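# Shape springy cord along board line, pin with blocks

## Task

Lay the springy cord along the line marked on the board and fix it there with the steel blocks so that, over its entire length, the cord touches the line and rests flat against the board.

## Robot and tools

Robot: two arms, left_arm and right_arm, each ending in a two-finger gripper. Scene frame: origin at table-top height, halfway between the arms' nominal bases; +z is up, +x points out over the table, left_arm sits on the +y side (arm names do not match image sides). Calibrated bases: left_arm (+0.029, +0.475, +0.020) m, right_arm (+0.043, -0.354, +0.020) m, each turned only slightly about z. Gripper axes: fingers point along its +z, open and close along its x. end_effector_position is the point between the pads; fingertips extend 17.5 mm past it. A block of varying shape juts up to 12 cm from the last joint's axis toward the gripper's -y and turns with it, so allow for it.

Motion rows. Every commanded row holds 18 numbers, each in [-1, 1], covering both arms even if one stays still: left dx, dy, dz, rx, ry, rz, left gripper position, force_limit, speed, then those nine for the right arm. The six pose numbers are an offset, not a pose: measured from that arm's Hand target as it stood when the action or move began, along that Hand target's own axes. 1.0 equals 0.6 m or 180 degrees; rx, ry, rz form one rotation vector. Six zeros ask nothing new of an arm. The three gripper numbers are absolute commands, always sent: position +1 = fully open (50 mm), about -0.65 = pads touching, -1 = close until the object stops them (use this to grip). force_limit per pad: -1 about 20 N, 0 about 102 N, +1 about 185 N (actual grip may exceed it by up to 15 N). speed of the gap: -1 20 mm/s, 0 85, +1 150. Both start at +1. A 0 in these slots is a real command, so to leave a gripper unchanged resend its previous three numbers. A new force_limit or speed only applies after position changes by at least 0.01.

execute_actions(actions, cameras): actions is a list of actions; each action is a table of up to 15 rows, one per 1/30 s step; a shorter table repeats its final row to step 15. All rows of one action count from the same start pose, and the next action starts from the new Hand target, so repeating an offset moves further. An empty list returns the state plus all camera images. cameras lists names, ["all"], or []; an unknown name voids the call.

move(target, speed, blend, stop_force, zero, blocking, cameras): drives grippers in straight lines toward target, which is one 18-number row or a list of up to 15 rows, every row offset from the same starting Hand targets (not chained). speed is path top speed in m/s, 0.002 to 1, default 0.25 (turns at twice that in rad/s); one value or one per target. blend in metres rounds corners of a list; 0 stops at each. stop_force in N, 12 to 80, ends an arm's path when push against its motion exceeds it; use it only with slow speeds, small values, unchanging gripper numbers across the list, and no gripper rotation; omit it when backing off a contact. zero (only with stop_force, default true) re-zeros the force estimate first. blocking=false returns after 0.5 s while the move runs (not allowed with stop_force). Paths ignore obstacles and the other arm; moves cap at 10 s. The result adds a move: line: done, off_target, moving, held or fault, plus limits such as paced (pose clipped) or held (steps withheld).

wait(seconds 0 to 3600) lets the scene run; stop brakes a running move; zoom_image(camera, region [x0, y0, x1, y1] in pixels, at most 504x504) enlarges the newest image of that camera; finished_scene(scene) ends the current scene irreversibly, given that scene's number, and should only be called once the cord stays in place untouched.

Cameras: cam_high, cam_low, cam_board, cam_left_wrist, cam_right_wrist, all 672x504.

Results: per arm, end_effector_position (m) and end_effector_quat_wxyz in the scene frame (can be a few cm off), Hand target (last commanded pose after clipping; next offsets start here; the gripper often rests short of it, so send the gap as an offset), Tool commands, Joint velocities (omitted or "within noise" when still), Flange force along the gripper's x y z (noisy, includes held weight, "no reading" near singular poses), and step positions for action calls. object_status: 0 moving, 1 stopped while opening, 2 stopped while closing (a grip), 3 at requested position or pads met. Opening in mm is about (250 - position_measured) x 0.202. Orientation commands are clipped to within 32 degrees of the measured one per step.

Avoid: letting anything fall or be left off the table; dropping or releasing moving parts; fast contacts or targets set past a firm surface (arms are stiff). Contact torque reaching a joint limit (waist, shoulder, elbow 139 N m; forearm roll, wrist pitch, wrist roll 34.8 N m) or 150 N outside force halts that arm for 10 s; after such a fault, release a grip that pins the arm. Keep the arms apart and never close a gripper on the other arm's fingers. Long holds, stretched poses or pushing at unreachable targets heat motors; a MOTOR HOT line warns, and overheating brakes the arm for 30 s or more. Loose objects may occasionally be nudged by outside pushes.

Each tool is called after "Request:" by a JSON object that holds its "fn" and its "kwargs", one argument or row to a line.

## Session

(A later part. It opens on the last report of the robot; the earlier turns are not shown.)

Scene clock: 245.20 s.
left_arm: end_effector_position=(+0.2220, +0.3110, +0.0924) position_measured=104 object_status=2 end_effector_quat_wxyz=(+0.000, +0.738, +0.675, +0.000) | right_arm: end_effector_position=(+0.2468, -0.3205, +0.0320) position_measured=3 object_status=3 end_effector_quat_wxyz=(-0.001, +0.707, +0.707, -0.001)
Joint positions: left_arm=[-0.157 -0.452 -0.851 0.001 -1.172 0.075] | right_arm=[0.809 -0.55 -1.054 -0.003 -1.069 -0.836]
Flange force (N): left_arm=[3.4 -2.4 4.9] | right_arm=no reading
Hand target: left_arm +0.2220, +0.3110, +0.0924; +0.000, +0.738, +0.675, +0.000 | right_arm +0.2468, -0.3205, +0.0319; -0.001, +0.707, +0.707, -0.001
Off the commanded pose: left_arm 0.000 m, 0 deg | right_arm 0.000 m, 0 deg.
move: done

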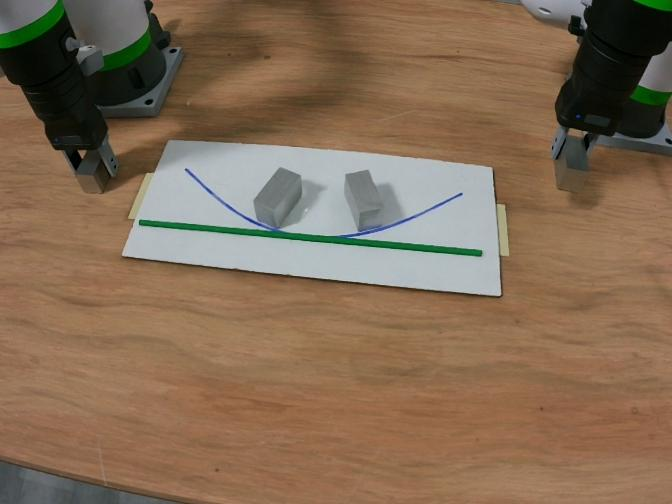

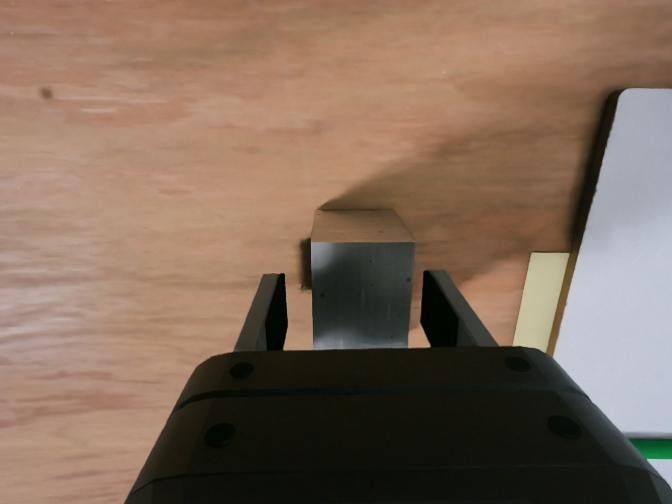

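Request:
{"fn": "move", "kwargs": {
  "target": [
    [0,0,0,0,0,0,-1,-0.9,-0.8, 0,0,0,0,0,0,-1,-0.9,-0.8],
    [0,0,0,0,0,0,-1,-0.9,-0.8, 0,0,-0.1,0,0,0,-1,-0.9,-0.8],
    [-0.151,0.2945,0,0,0,-0.223,-1,-0.9,-0.8, 0.1675,0.222,-0.1,0,0,0.228,-1,-0.9,-0.8],
    [-0.151,0.2945,0.0857,0,0,-0.223,-1,-0.9,-0.8, 0.1675,0.222,-0.0133,0,0,0.228,-1,-0.9,-0.8]
  ],
  "blend": [0,0.02,0.02,0],
  "speed": 0.15,
  "cameras": ["cam_board","cam_left_wrist","cam_right_wrist","cam_low"]
}}

Scene clock: 259.13 s.
left_arm: end_effector_position=(+0.3899, +0.2050, +0.0410) position_measured=104 object_status=2 end_effector_quat_wxyz=(+0.000, +0.462, +0.887, +0.000) | right_arm: end_effector_position=(+0.3799, -0.2199, +0.0395) position_measured=104 object_status=2 end_effector_quat_wxyz=(-0.001, +0.910, +0.415, -0.002)
Joint positions: left_arm=[-0.342 0.203 -0.421 0.001 -0.947 0.96] | right_arm=[0.714 -0.005 -0.656 -0.003 -0.922 -1.457]
Flange force (N): left_arm=[0.9 0.0 6.1] | right_arm=[-6.5 -4.8 4.4]
Hand target: left_arm +0.3899, +0.2049, +0.0410; +0.000, +0.462, +0.887, -0.001 | right_arm +0.3799, -0.2199, +0.0394; -0.001, +0.910, +0.415, -0.002
Off the commanded pose: left_arm 0.000 m, 0 deg | right_arm 0.000 m, 0 deg.
move: done
Images, in order (width x height): cam_low 672x504, cam_board 672x504, cam_left_wrist 672x504, cam_right_wrist 672x504.

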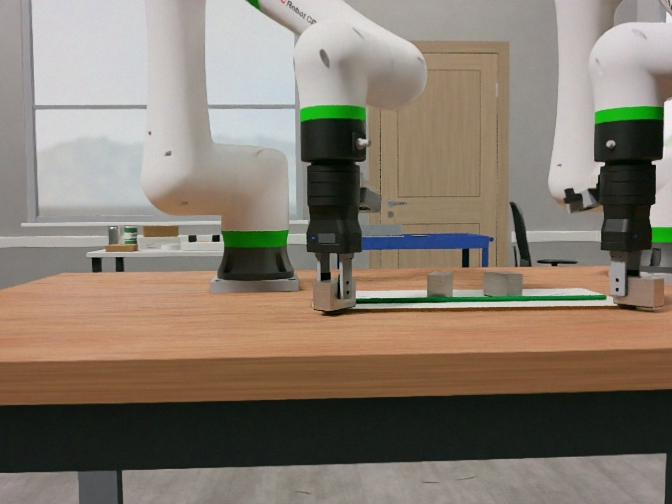

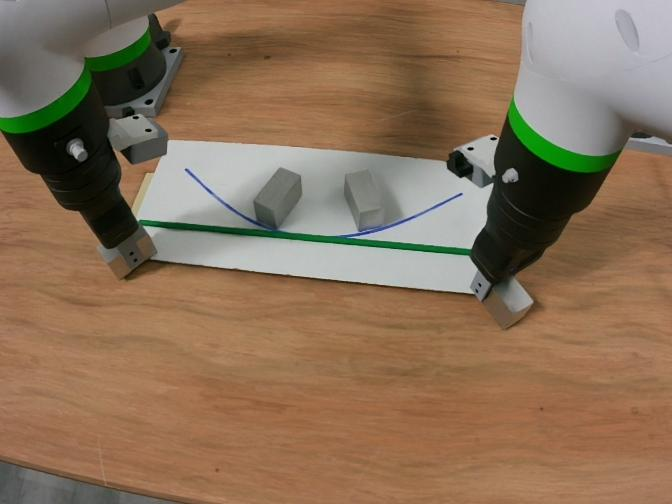

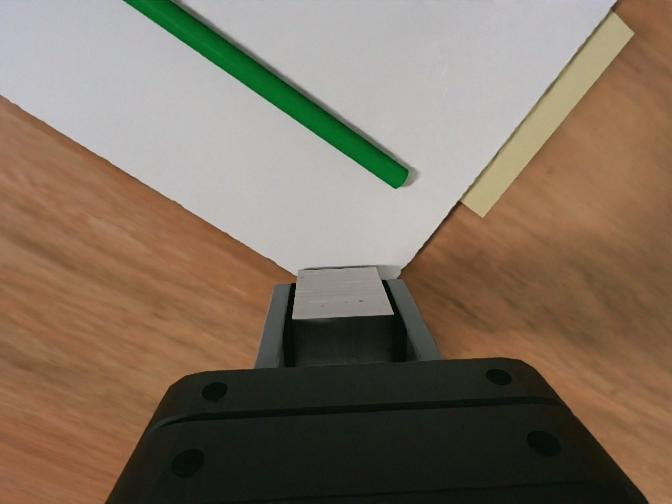

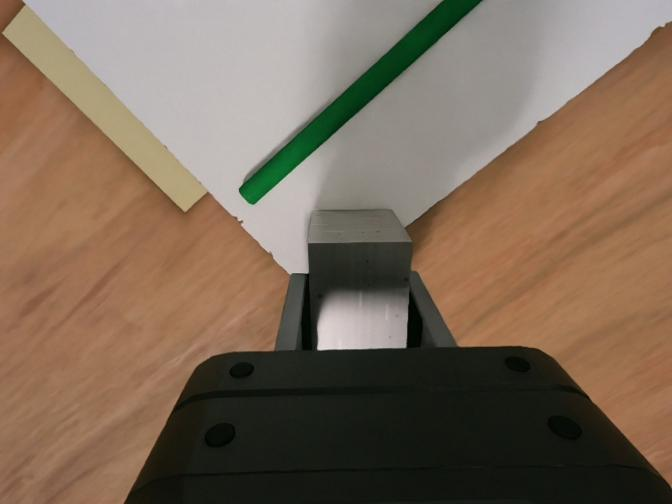

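Request:
{"fn": "move", "kwargs": {
  "target": [
    [0.03,-0.1,0,0,0,0,-1,-0.9,-0.8, -0.036,-0.085,0,0,0,0,-1,-0.9,-0.8]
  ],
  "speed": 0.06,
  "cameras": ["cam_board","cam_left_wrist","cam_right_wrist"]
}}

Scene clock: 265.47 s.
left_arm: end_effector_position=(+0.3304, +0.1852, +0.0410) position_measured=104 object_status=2 end_effector_quat_wxyz=(+0.000, +0.462, +0.887, -0.001) | right_arm: end_effector_position=(+0.3273, -0.2027, +0.0396) position_measured=104 object_status=2 end_effector_quat_wxyz=(-0.001, +0.910, +0.415, -0.002)
Joint positions: left_arm=[-0.442 0.127 -0.511 0.001 -0.932 1.06] | right_arm=[0.872 -0.118 -0.76 -0.004 -0.931 -1.614]
Flange force (N): left_arm=[0.4 -0.4 5.4] | right_arm=[-7.7 -5.0 3.8]
Hand target: left_arm +0.3304, +0.1853, +0.0410; +0.000, +0.462, +0.887, -0.001 | right_arm +0.3273, -0.2027, +0.0396; -0.001, +0.910, +0.415, -0.002
Off the commanded pose: left_arm 0.000 m, 0 deg | right_arm 0.000 m, 0 deg.
move: done

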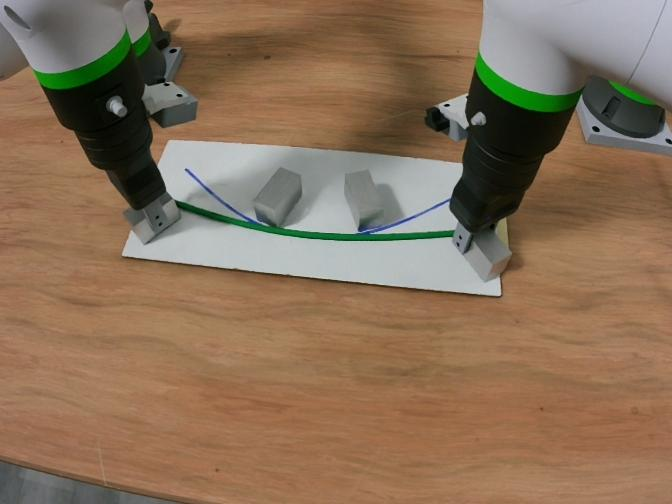

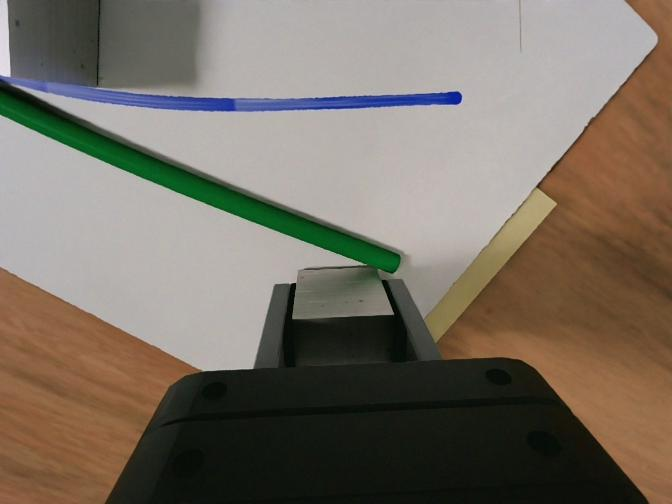

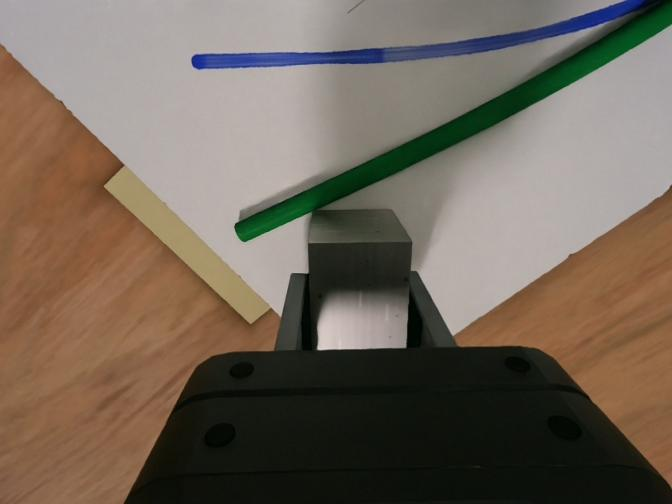

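Request:
{"fn": "move", "kwargs": {
  "target": [
    [0.036,-0.068,0,0,0,0,-1,-0.9,-0.8, -0.038,-0.05,0,0,0,0,-1,-0.9,-0.8]
  ],
  "speed": 0.05,
  "cameras": ["cam_board","cam_left_wrist","cam_right_wrist"]
}}

Scene clock: 269.33 s.
left_arm: end_effector_position=(+0.2846, +0.1795, +0.0411) position_measured=104 object_status=2 end_effector_quat_wxyz=(+0.000, +0.462, +0.887, -0.001) | right_arm: end_effector_position=(+0.2897, -0.2003, +0.0398) position_measured=104 object_status=2 end_effector_quat_wxyz=(-0.001, +0.910, +0.415, -0.002)
Joint positions: left_arm=[-0.511 0.061 -0.585 0.001 -0.925 1.129] | right_arm=[0.988 -0.216 -0.838 -0.004 -0.95 -1.73]
Flange force (N): left_arm=[0.8 1.9 5.4] | right_arm=[-8.9 -2.1 2.7]
Hand target: left_arm +0.2846, +0.1795, +0.0411; +0.000, +0.462, +0.887, -0.001 | right_arm +0.2897, -0.2003, +0.0398; -0.001, +0.910, +0.415, -0.002
Off the commanded pose: left_arm 0.000 m, 0 deg | right_arm 0.000 m, 0 deg.
move: done

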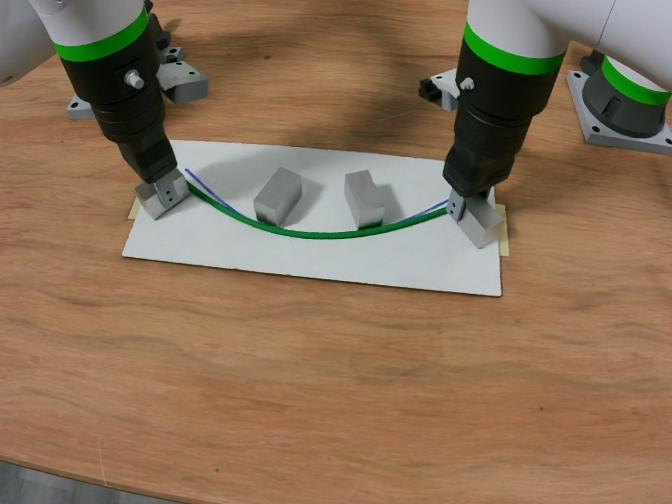

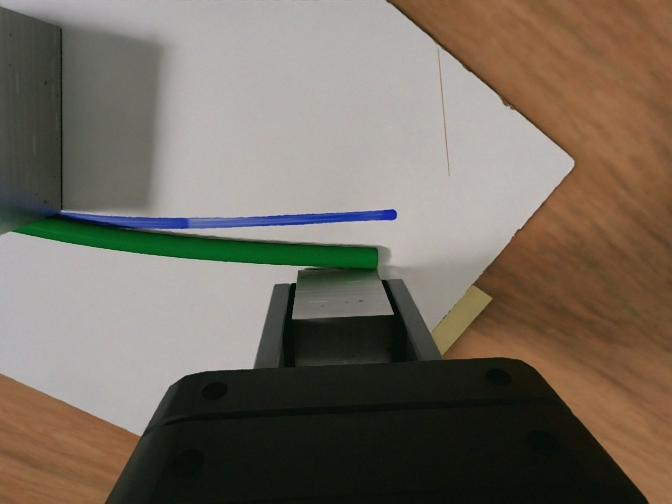

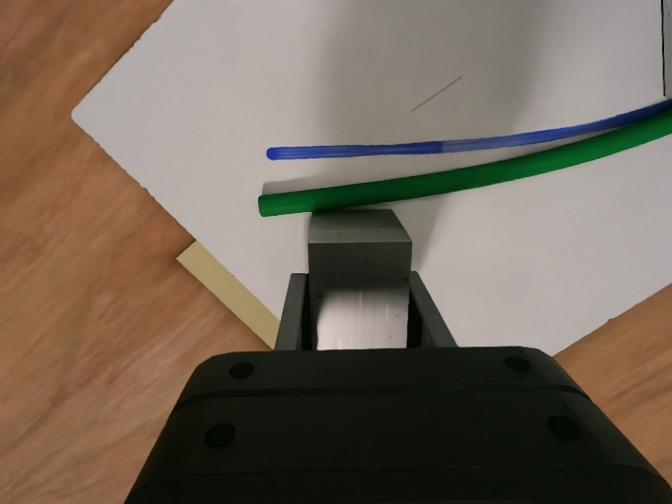

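Request:
{"fn": "move", "kwargs": {
  "target": [
    [0.003,-0.0167,0,0,0,0,-1,-0.9,-0.8, 0.004,-0.0185,0,0,0,0,-1,-0.9,-0.8]
  ],
  "speed": 0.03,
  "cameras": ["cam_board","cam_left_wrist","cam_right_wrist"]
}}

Request:
{"fn": "zoom_image", "kwargs": {
  "camera": "cam_board",
  "region": [160, 150, 330, 250]
}}

Request:
{"fn": "zoom_image", "kwargs": {
  "camera": "cam_board",
  "region": [310, 150, 480, 250]
}}

Scene clock: 281.20 s.
left_arm: end_effector_position=(+0.2754, +0.1753, +0.0411) position_measured=104 object_status=2 end_effector_quat_wxyz=(+0.000, +0.462, +0.887, -0.001) | right_arm: end_effector_position=(+0.2828, -0.1912, +0.0398) position_measured=104 object_status=2 end_effector_quat_wxyz=(-0.001, +0.910, +0.415, -0.002)
Joint positions: left_arm=[-0.533 0.054 -0.592 0.001 -0.924 1.151] | right_arm=[1.028 -0.218 -0.84 -0.004 -0.951 -1.77]
Flange force (N): left_arm=[1.8 -0.3 5.0] | right_arm=[-7.4 0.3 3.6]
Hand target: left_arm +0.2754, +0.1753, +0.0411; +0.000, +0.462, +0.887, -0.001 | right_arm +0.2829, -0.1912, +0.0398; -0.001, +0.910, +0.415, -0.002
Off the commanded pose: left_arm 0.000 m, 0 deg | right_arm 0.000 m, 0 deg.
move: done

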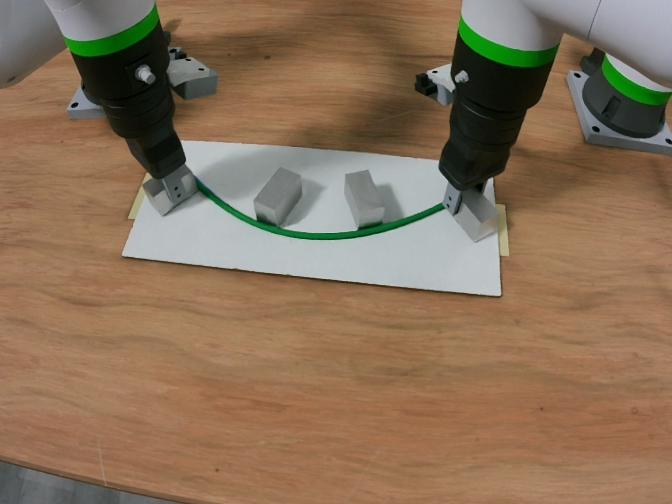

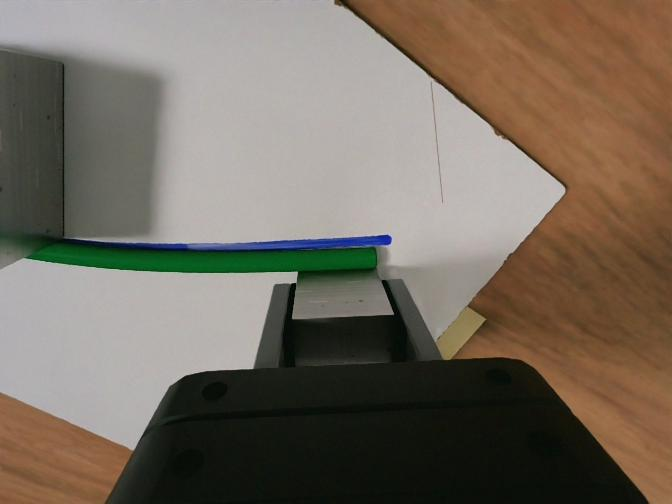

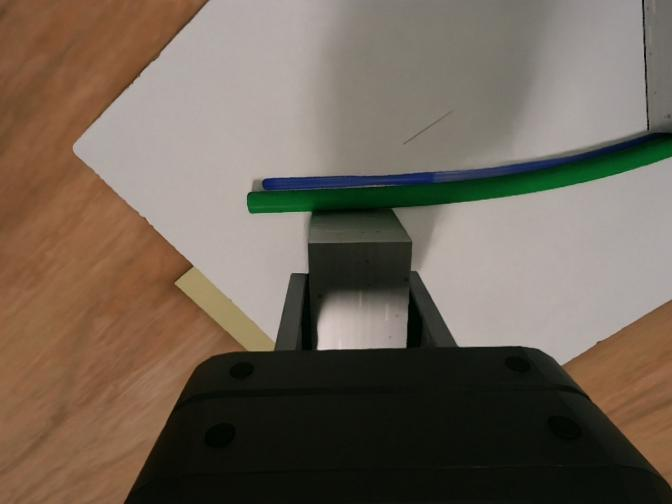

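Scaled by 2.965.

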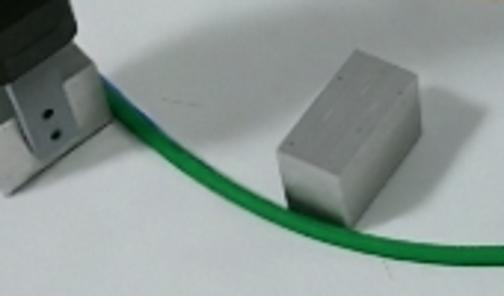

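Scaled by 2.965.

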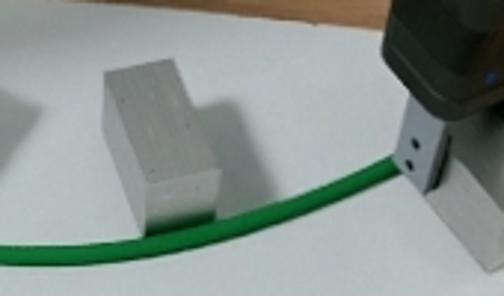

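Request:
{"fn": "move", "kwargs": {
  "target": [
    [0,-0.006,0,0,0,0,-1,-0.9,-0.8, 0,-0.006,0,0,0,0,-1,-0.9,-0.8],
    [0,-0.006,0.0037,0,0,0,-1,-0.9,-0.8, 0,-0.006,0.0027,0,0,0,-1,-0.9,-0.8]
  ],
  "speed": 0.03,
  "cameras": ["cam_board","cam_left_wrist","cam_right_wrist"]
}}

Request:
{"fn": "zoom_image", "kwargs": {
  "camera": "cam_left_wrist",
  "region": [0, 180, 420, 320]
}}

Request:
{"fn": "zoom_image", "kwargs": {
  "camera": "cam_right_wrist",
  "region": [230, 100, 670, 240]
}}

Scene clock: 292.87 s.
left_arm: end_effector_position=(+0.2724, +0.1732, +0.0390) position_measured=104 object_status=2 end_effector_quat_wxyz=(+0.000, +0.462, +0.887, -0.001) | right_arm: end_effector_position=(+0.2802, -0.1888, +0.0383) position_measured=104 object_status=2 end_effector_quat_wxyz=(-0.001, +0.910, +0.415, -0.002)
Joint positions: left_arm=[-0.542 0.057 -0.595 0.001 -0.918 1.161] | right_arm=[1.042 -0.218 -0.844 -0.004 -0.946 -1.784]
Flange force (N): left_arm=[9.9 1.9 -15.1] | right_arm=[-12.2 -7.1 -11.6]
Hand target: left_arm +0.2724, +0.1732, +0.0388; +0.000, +0.462, +0.887, -0.001 | right_arm +0.2801, -0.1888, +0.0382; -0.001, +0.910, +0.415, -0.002
Off the commanded pose: left_arm 0.000 m, 0 deg | right_arm 0.000 m, 0 deg.
move: done

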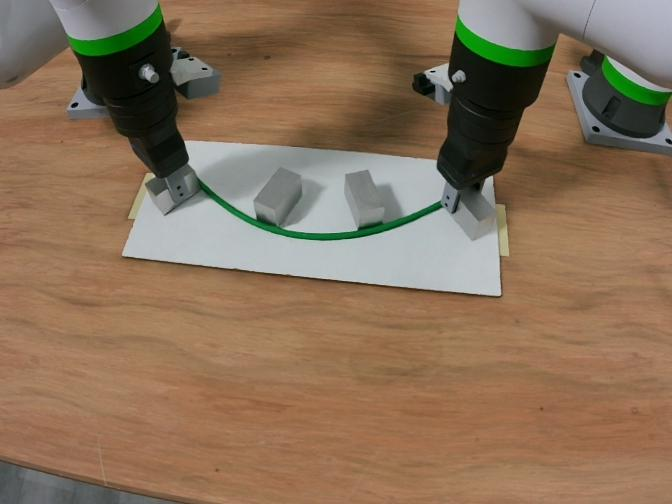

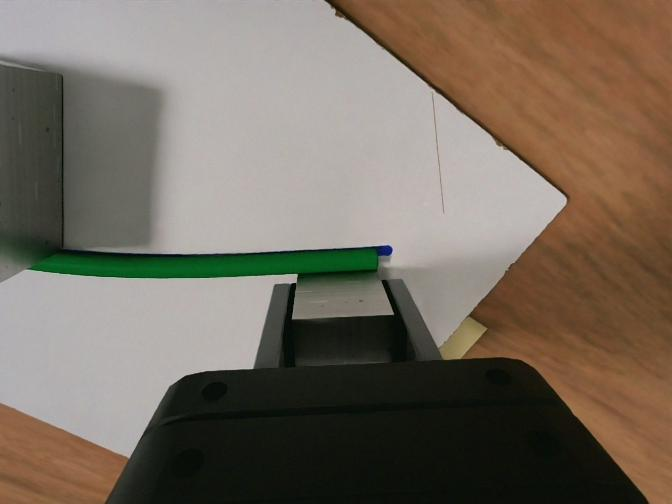

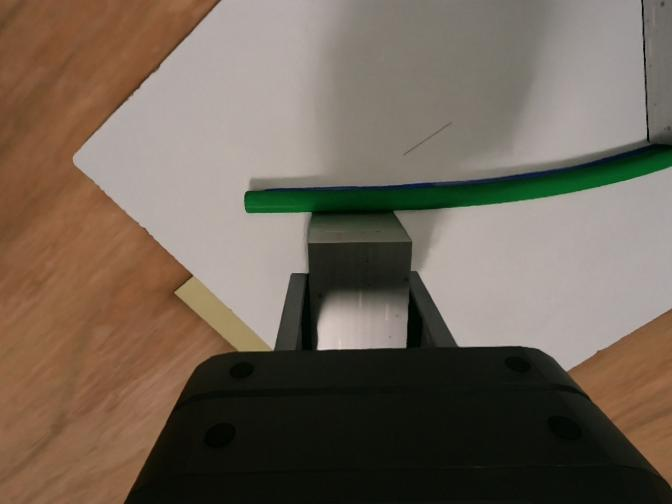

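Scaled by 1.200.

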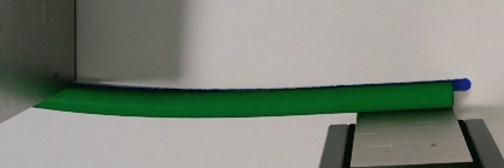

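Scaled by 1.145.

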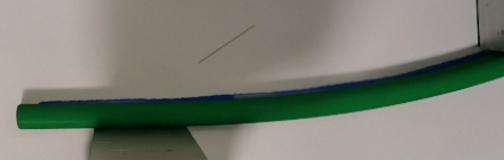

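Request:
{"fn": "move", "kwargs": {
  "target": [
    [0,0,0,0,0,0,-1,-0.9,-0.8, 0,0,0,0,0,0,0.9,-0.95,-0.8],
    [0,0,0,0,0,0,-1,-0.9,-0.8, 0,0,-0.12,0,0,0,0.9,-0.95,-0.8],
    [0,0,0,0,0,0,-1,-0.9,-0.8, 0.2817,-0.1556,-0.12,0,0,-0.728,0.0,-0.95,-0.8],
    [0,0,0,0,0,0,-1,-0.9,-0.8, 0.2817,-0.1556,-0.02,0,0,-0.728,0.0,-0.95,-0.8]
  ],
  "speed": 0.15,
  "cameras": ["cam_board","cam_right_wrist","cam_left_wrist"]
}}

Scene clock: 313.77 s.
left_arm: end_effector_position=(+0.2724, +0.1732, +0.0388) position_measured=104 object_status=2 end_effector_quat_wxyz=(+0.000, +0.462, +0.887, -0.001) | right_arm: end_effector_position=(+0.3207, +0.0001, +0.1101) position_measured=18 object_status=3 end_effector_quat_wxyz=(-0.002, +0.000, +1.000, +0.000)
Joint positions: left_arm=[-0.542 0.057 -0.595 0.001 -0.918 1.161] | right_arm=[1.167 0.11 -0.341 -0.004 -1.121 0.377]
Flange force (N): left_arm=[14.0 3.0 -30.4] | right_arm=[5.5 -6.2 -0.6]
Hand target: left_arm +0.2724, +0.1732, +0.0388; +0.000, +0.462, +0.887, -0.001 | right_arm +0.3208, +0.0000, +0.1101; -0.002, +0.000, +1.000, +0.000 (not the last commanded pose)
Tool commands: left_gripper/position=-1.0 left_gripper/force_limit=-0.9 left_gripper/speed=-0.8 right_gripper/position=+0.9 right_gripper/force_limit=-0.95 right_gripper/speed=-0.8
Off the commanded pose: left_arm 0.000 m, 0 deg | right_arm 0.060 m, 0 deg.
move: off_target (right_arm; path cut at 10 s); path passed 2 of 4 targets; target 3's new numbers were not sent
Images, in order (width x height): cam_board 672x504, cam_left_wrist 672x504, cam_right_wrist 672x504.

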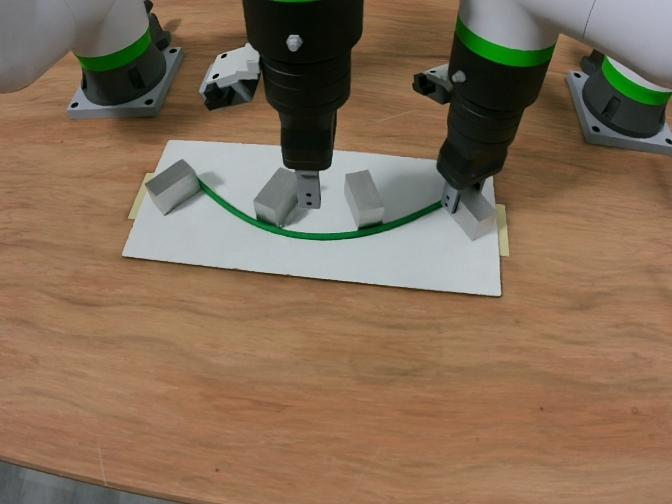

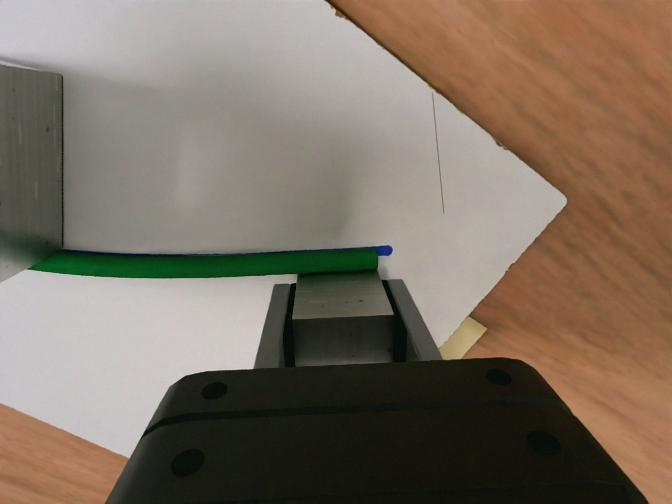

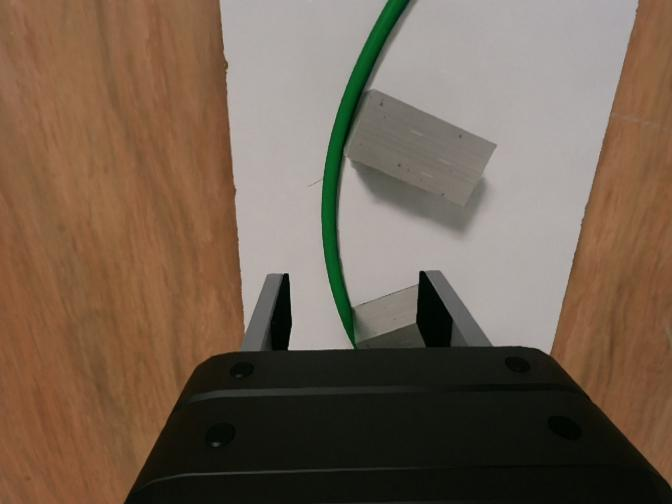

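Request:
{"fn": "move", "kwargs": {
  "target": [
    [0,0,0,0,0,0,-1,-0.9,-0.8, 0,0,0,0,0,0,0.0,-0.95,-0.8],
    [0,0,0,0,0,0,-1,-0.9,-0.8, 0,0,0.09,0,0,0,0.0,-0.95,-0.8]
  ],
  "speed": 0.12,
  "cameras": ["cam_board","cam_right_wrist"]
}}

Request:
{"fn": "zoom_image", "kwargs": {
  "camera": "cam_board",
  "region": [240, 150, 400, 260]
}}

Scene clock: 319.23 s.
left_arm: end_effector_position=(+0.2724, +0.1732, +0.0388) position_measured=104 object_status=2 end_effector_quat_wxyz=(+0.000, +0.462, +0.887, -0.001) | right_arm: end_effector_position=(+0.3206, +0.0000, +0.0561) position_measured=152 object_status=3 end_effector_quat_wxyz=(-0.002, +0.000, +1.000, +0.000)
Joint positions: left_arm=[-0.542 0.057 -0.595 0.001 -0.918 1.161] | right_arm=[1.167 0.18 -0.405 -0.004 -0.987 0.378]
Flange force (N): left_arm=[14.5 3.1 -30.2] | right_arm=[5.8 -5.9 -1.7]
Hand target: left_arm +0.2724, +0.1732, +0.0388; +0.000, +0.462, +0.887, -0.001 | right_arm +0.3206, +0.0000, +0.0561; -0.002, +0.000, +1.000, +0.000
Off the commanded pose: left_arm 0.000 m, 0 deg | right_arm 0.000 m, 0 deg.
move: done

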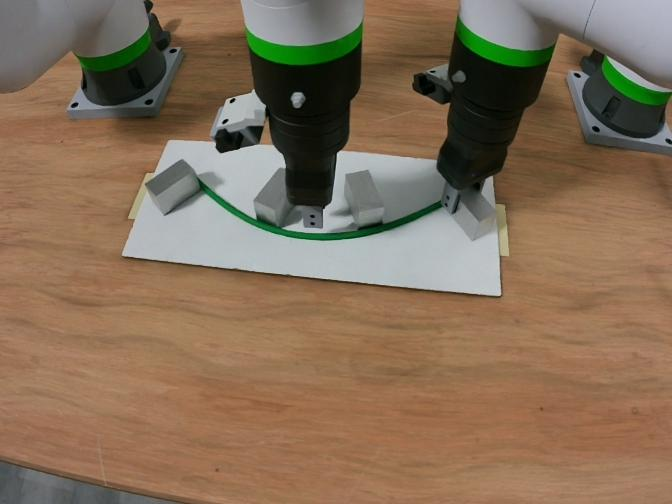

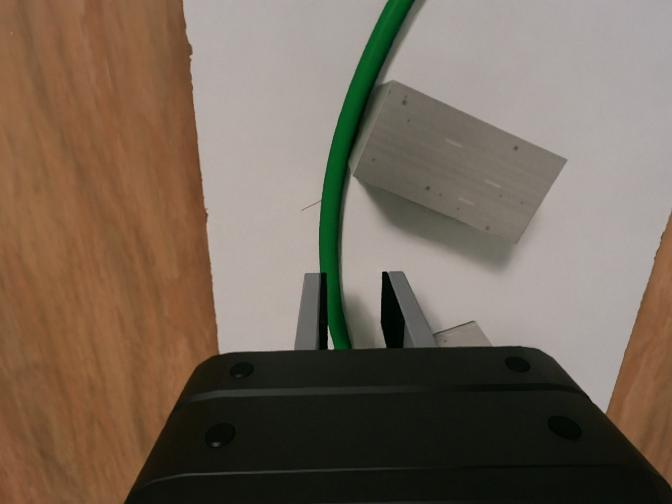

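Scaled by 3.150.

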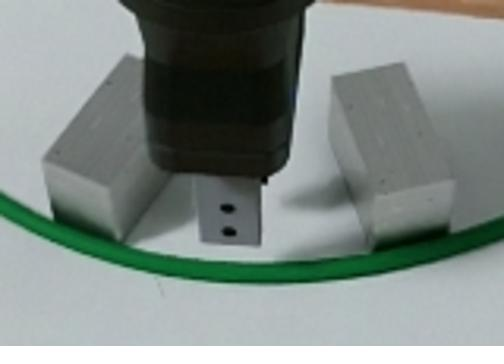

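Request:
{"fn": "move", "kwargs": {
  "target": [
    [0,0,0,0,0,0,-1,-0.9,-0.8, -0.0133,0,0,0,0,0,0.0,-0.95,-0.8],
    [0,0,0,0,0,0,-1,-0.9,-0.8, -0.0133,0,0.049,0,0,0,0.0,-0.95,-0.8]
  ],
  "speed": 0.05,
  "cameras": ["cam_right_wrist"]
}}

Scene clock: 324.10 s.
left_arm: end_effector_position=(+0.2724, +0.1732, +0.0388) position_measured=104 object_status=2 end_effector_quat_wxyz=(+0.000, +0.462, +0.887, -0.001) | right_arm: end_effector_position=(+0.3285, +0.0000, +0.0267) position_measured=152 object_status=3 end_effector_quat_wxyz=(-0.002, +0.000, +1.000, +0.000)
Joint positions: left_arm=[-0.542 0.057 -0.595 0.001 -0.918 1.161] | right_arm=[1.15 0.236 -0.419 -0.005 -0.917 0.395]
Flange force (N): left_arm=[14.0 3.1 -30.6] | right_arm=[5.5 -5.2 -1.2]
Hand target: left_arm +0.2724, +0.1732, +0.0388; +0.000, +0.462, +0.887, -0.001 | right_arm +0.3285, +0.0000, +0.0266; -0.002, +0.000, +1.000, +0.000
Off the commanded pose: left_arm 0.000 m, 0 deg | right_arm 0.000 m, 0 deg.
move: done

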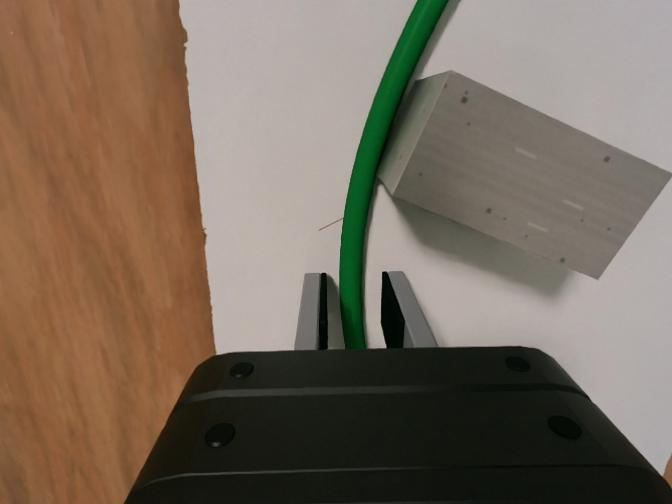

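Request:
{"fn": "move", "kwargs": {
  "target": [
    [0,0,0,0,0,0,-1,-0.9,-0.8, 0,0,0,0,0,0,-1,-1,-0.9],
    [0,0,0,0,0,0,-1,-0.9,-0.8, 0,0.0085,0,0,0,0,-1,-1,-0.9]
  ],
  "speed": 0.02,
  "cameras": ["cam_board","cam_left_wrist"]
}}

Request:
{"fn": "zoom_image", "kwargs": {
  "camera": "cam_board",
  "region": [130, 150, 290, 240]
}}

Scene clock: 327.97 s.
left_arm: end_effector_position=(+0.2724, +0.1732, +0.0388) position_measured=104 object_status=2 end_effector_quat_wxyz=(+0.000, +0.462, +0.887, -0.001) | right_arm: end_effector_position=(+0.3285, +0.0051, +0.0266) position_measured=214 object_status=2 end_effector_quat_wxyz=(-0.002, +0.000, +1.000, +0.000)
Joint positions: left_arm=[-0.542 0.057 -0.595 0.001 -0.918 1.161] | right_arm=[1.155 0.245 -0.407 -0.004 -0.919 0.391]
Flange force (N): left_arm=[14.5 3.3 -30.6] | right_arm=[5.7 -8.4 -3.8]
Hand target: left_arm +0.2724, +0.1732, +0.0388; +0.000, +0.462, +0.887, -0.001 | right_arm +0.3285, +0.0051, +0.0266; -0.002, +0.000, +1.000, +0.000
Off the commanded pose: left_arm 0.000 m, 0 deg | right_arm 0.000 m, 0 deg.
move: done

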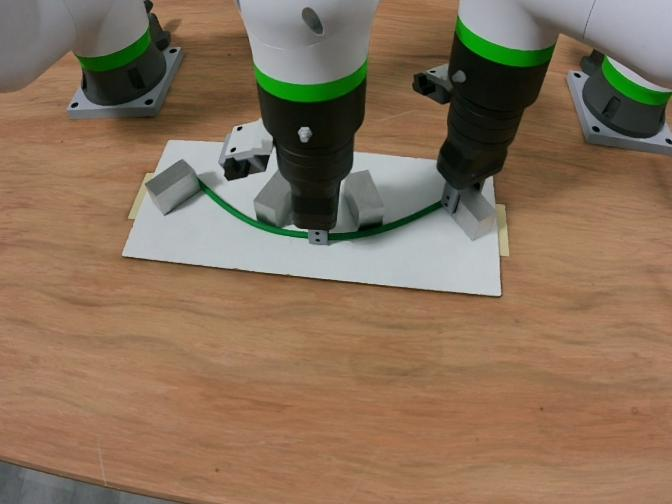

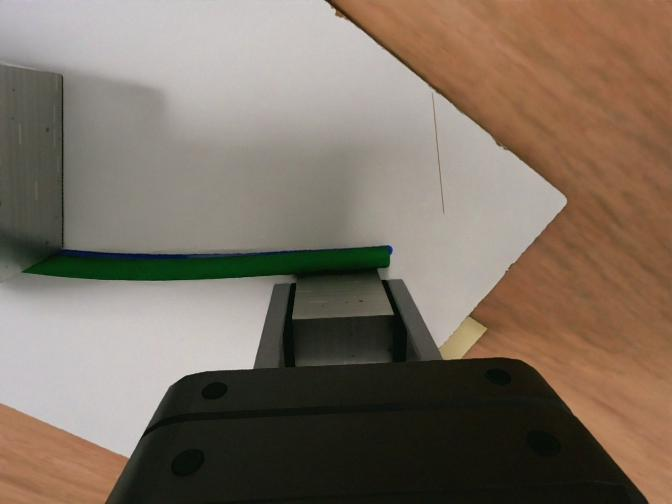

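Scaled by 3.150.

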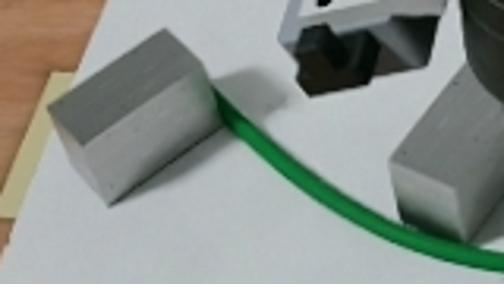

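Request:
{"fn": "move", "kwargs": {
  "target": [
    [0,0,0,0,0,0,-1,-0.9,-0.8, 0,0,0,0,0,0,0.0,-1,-0.9],
    [0,0,0,0,0,0,-1,-0.9,-0.8, 0,0,-0.15,0,0,0,0.0,-1,-0.9],
    [0,0,0,0,0,0,-1,-0.9,-0.8, 0,-0.4,-0.15,0,0,0,0.0,-1,-0.9]
  ],
  "speed": [0.1,0.1,0.25]
}}

Request:
{"fn": "move", "kwargs": {
  "target": [
    [0,-0.0017,0,0,0,0,-1,-0.9,-0.8, 0,0,0,0,0,0,0.0,-1,-0.9],
    [0,-0.0017,0,0,0,0,0.9,-0.9,-0.9, 0,0,0,0,0,0,0.0,-1,-0.9],
    [0,-0.0017,-0.17,0,0,0,0.9,-0.9,-0.9, 0,0,0,0,0,0,0.0,-1,-0.9],
    [0.1,0.2,-0.17,0,0,0,0.9,-0.9,-0.9, 0,0,0,0,0,0,0.0,-1,-0.9]
  ],
  "speed": [0.02,0.1,0.1,0.25],
  "cameras": ["cam_board","cam_left_wrist","cam_right_wrist","cam_low"]
}}

Request:
{"fn": "zoom_image", "kwargs": {
  "camera": "cam_board",
  "region": [140, 140, 320, 250]
}}

Request:
{"fn": "zoom_image", "kwargs": {
  "camera": "cam_board",
  "region": [320, 140, 500, 250]
}}

Scene clock: 337.90 s.
left_arm: end_effector_position=(+0.2724, +0.1732, +0.0388) position_measured=104 object_status=2 end_effector_quat_wxyz=(+0.000, +0.462, +0.887, -0.001) | right_arm: end_effector_position=(+0.3290, -0.2349, +0.1166) position_measured=152 object_status=3 end_effector_quat_wxyz=(-0.002, +0.000, +1.000, +0.000)
Joint positions: left_arm=[-0.542 0.057 -0.595 0.001 -0.918 1.161] | right_arm=[0.796 -0.28 -0.68 -0.003 -1.173 0.748]
Flange force (N): left_arm=[14.2 3.3 -30.6] | right_arm=[8.4 -2.1 1.0]
Hand target: left_arm +0.2724, +0.1732, +0.0388; +0.000, +0.462, +0.887, -0.001 | right_arm +0.3290, -0.2349, +0.1166; -0.002, +0.000, +1.000, +0.000
Off the commanded pose: left_arm 0.000 m, 0 deg | right_arm 0.000 m, 0 deg.
move: done

Scene clock: 341.90 s.
left_arm: end_effector_position=(+0.3363, +0.2913, +0.1407) position_measured=18 object_status=3 end_effector_quat_wxyz=(+0.000, +0.462, +0.887, +0.000) | right_arm: end_effector_position=(+0.3290, -0.2349, +0.1166) position_measured=152 object_status=3 end_effector_quat_wxyz=(-0.002, +0.000, +1.000, +0.000)
Joint positions: left_arm=[-0.16 -0.166 -0.533 0.001 -1.204 0.778] | right_arm=[0.795 -0.28 -0.68 -0.003 -1.173 0.748]
Flange force (N): left_arm=[1.7 -0.9 -0.2] | right_arm=[8.6 -2.0 0.5]
Hand target: left_arm +0.3363, +0.2913, +0.1407; +0.000, +0.462, +0.887, -0.001 | right_arm +0.3290, -0.2349, +0.1166; -0.002, +0.000, +1.000, +0.000
Off the commanded pose: left_arm 0.000 m, 0 deg | right_arm 0.000 m, 0 deg.
move: done
Images, in order (width x height): cam_low 672x504, cam_board 672x504, cam_left_wrist 672x504, cam_right_wrist 672x504.

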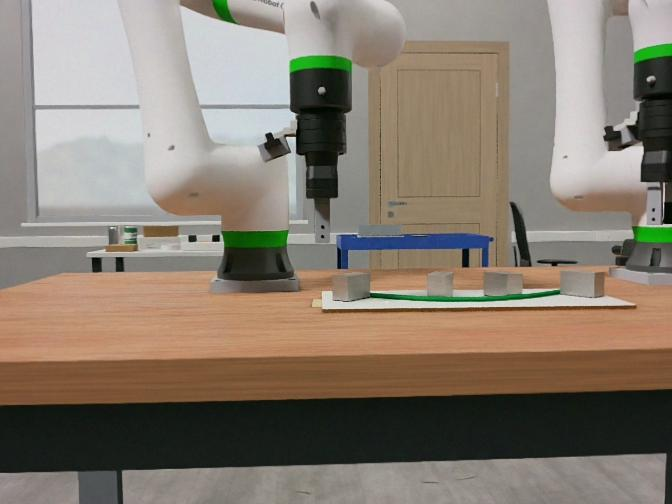

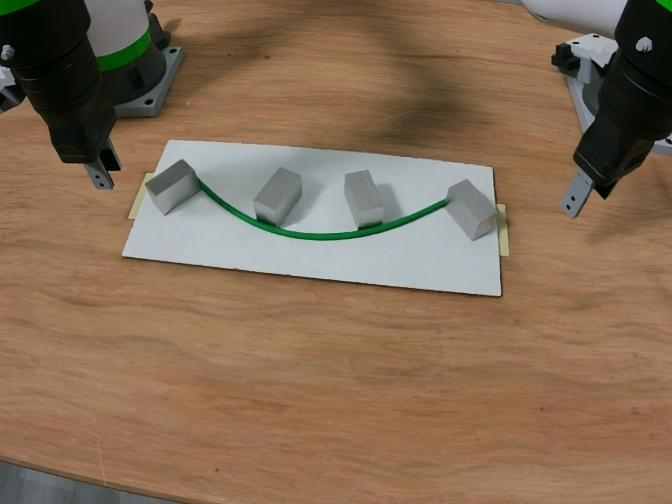

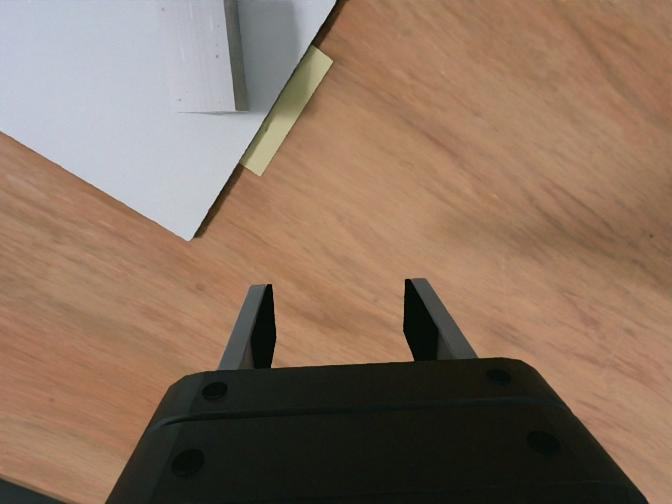

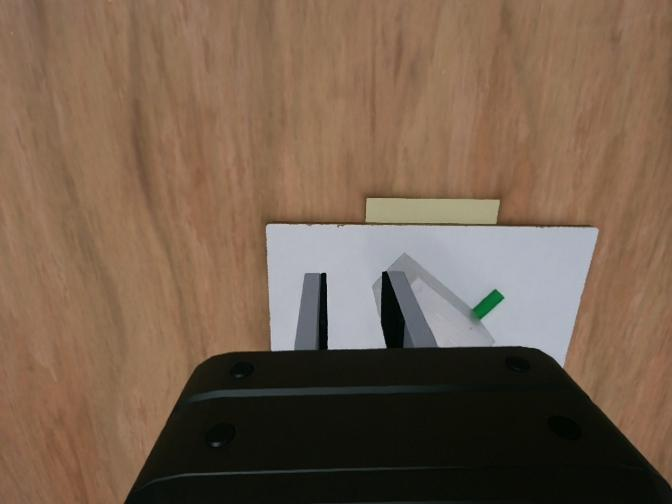

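Scaled by 2.800.

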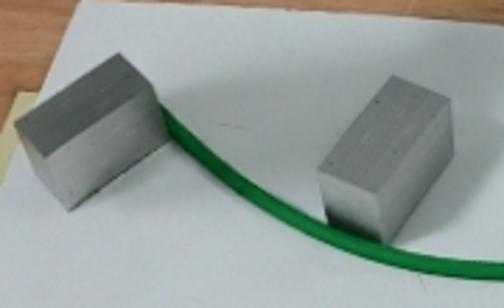

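Scaled by 2.800.

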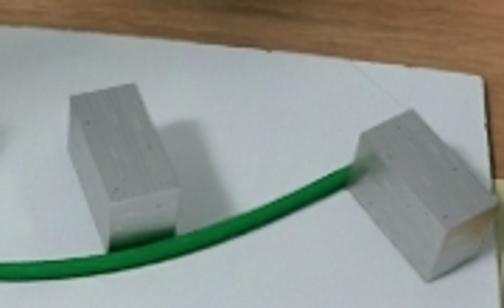

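Request:
{"fn": "zoom_image", "kwargs": {
  "camera": "cam_right_wrist",
  "region": [420, 250, 560, 350]
}}

Request:
{"fn": "zoom_image", "kwargs": {
  "camera": "cam_high",
  "region": [360, 140, 500, 320]
}}

Request:
{"fn": "move", "kwargs": {
  "target": [0,0,0,0,0,0,0.9,-0.9,-0.9, 0.0,0.2,-0.1,0,0,0,0.0,-1,-0.9],
  "cameras": ["cam_right_wrist","cam_high"]
}}

Request:
{"fn": "zoom_image", "kwargs": {
  "camera": "cam_right_wrist",
  "region": [270, 0, 620, 300]
}}

Request:
{"fn": "zoom_image", "kwargs": {
  "camera": "cam_high",
  "region": [360, 140, 500, 300]
}}

Scaled by 3.600.

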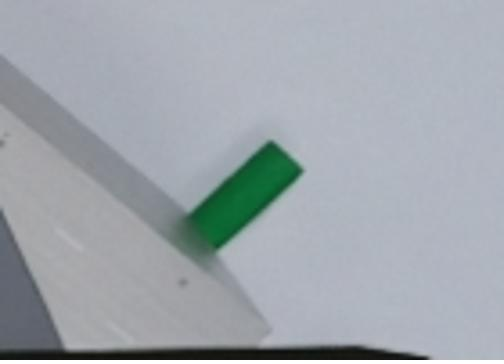

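This scene's latest camera images include none from cam_high. They are from: cam_low, cam_board, cam_left_wrist, cam_right_wrist. cam_high's image comes with the result of a call that names it in "cameras".

Scene clock: 346.70 s.
left_arm: end_effector_position=(+0.3363, +0.2913, +0.1407) position_measured=18 object_status=3 end_effector_quat_wxyz=(+0.000, +0.462, +0.887, -0.001) | right_arm: end_effector_position=(+0.3291, -0.1150, +0.1766) position_measured=152 object_status=3 end_effector_quat_wxyz=(-0.002, +0.000, +1.000, +0.000)
Joint positions: left_arm=[-0.159 -0.166 -0.533 0.001 -1.204 0.778] | right_arm=[1.02 -0.153 -0.433 -0.004 -1.293 0.524]
Flange force (N): left_arm=[2.2 0.0 -0.4] | right_arm=[6.8 -3.8 0.6]
Hand target: left_arm +0.3363, +0.2913, +0.1407; +0.000, +0.462, +0.887, -0.001 | right_arm +0.3291, -0.1149, +0.1766; -0.002, +0.000, +1.000, +0.000
Off the commanded pose: left_arm 0.000 m, 0 deg | right_arm 0.000 m, 0 deg.
move: done
Images, in order (width x height): cam_high 672x504, cam_right_wrist 672x504.

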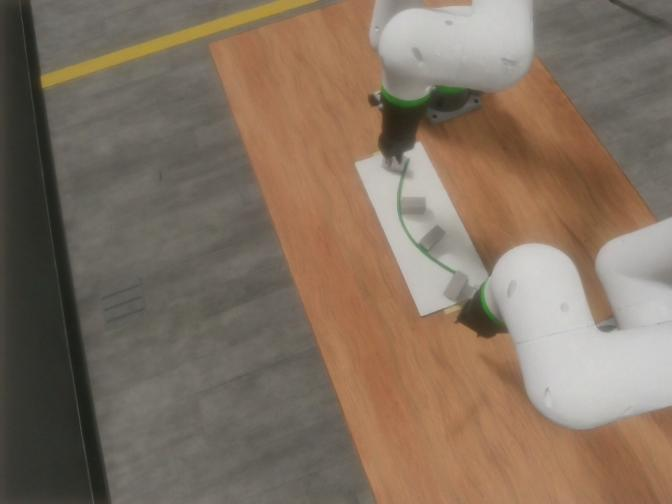

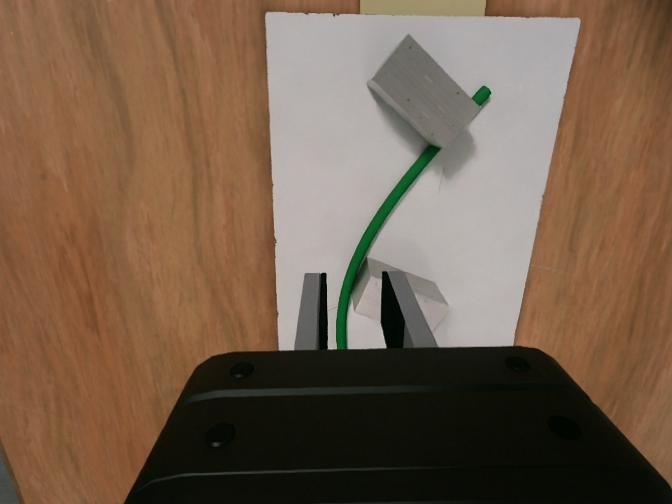

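Scaled by 1.440.

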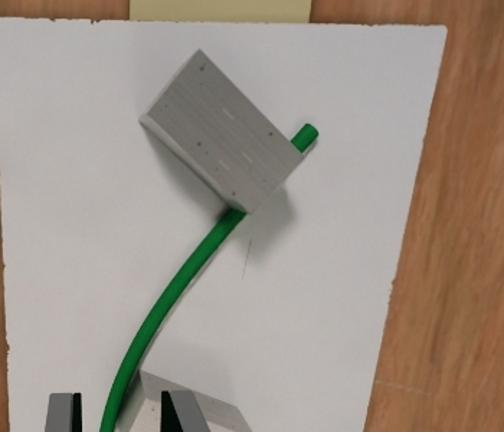

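Scaled by 3.150.

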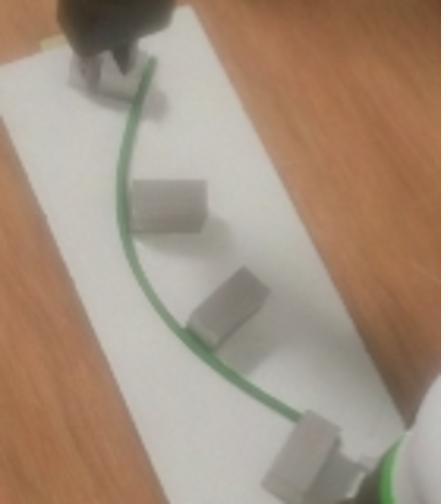

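Request:
{"fn": "finished_scene", "kwargs": {
  "scene": 1
}}

The scene is finished: the task was done.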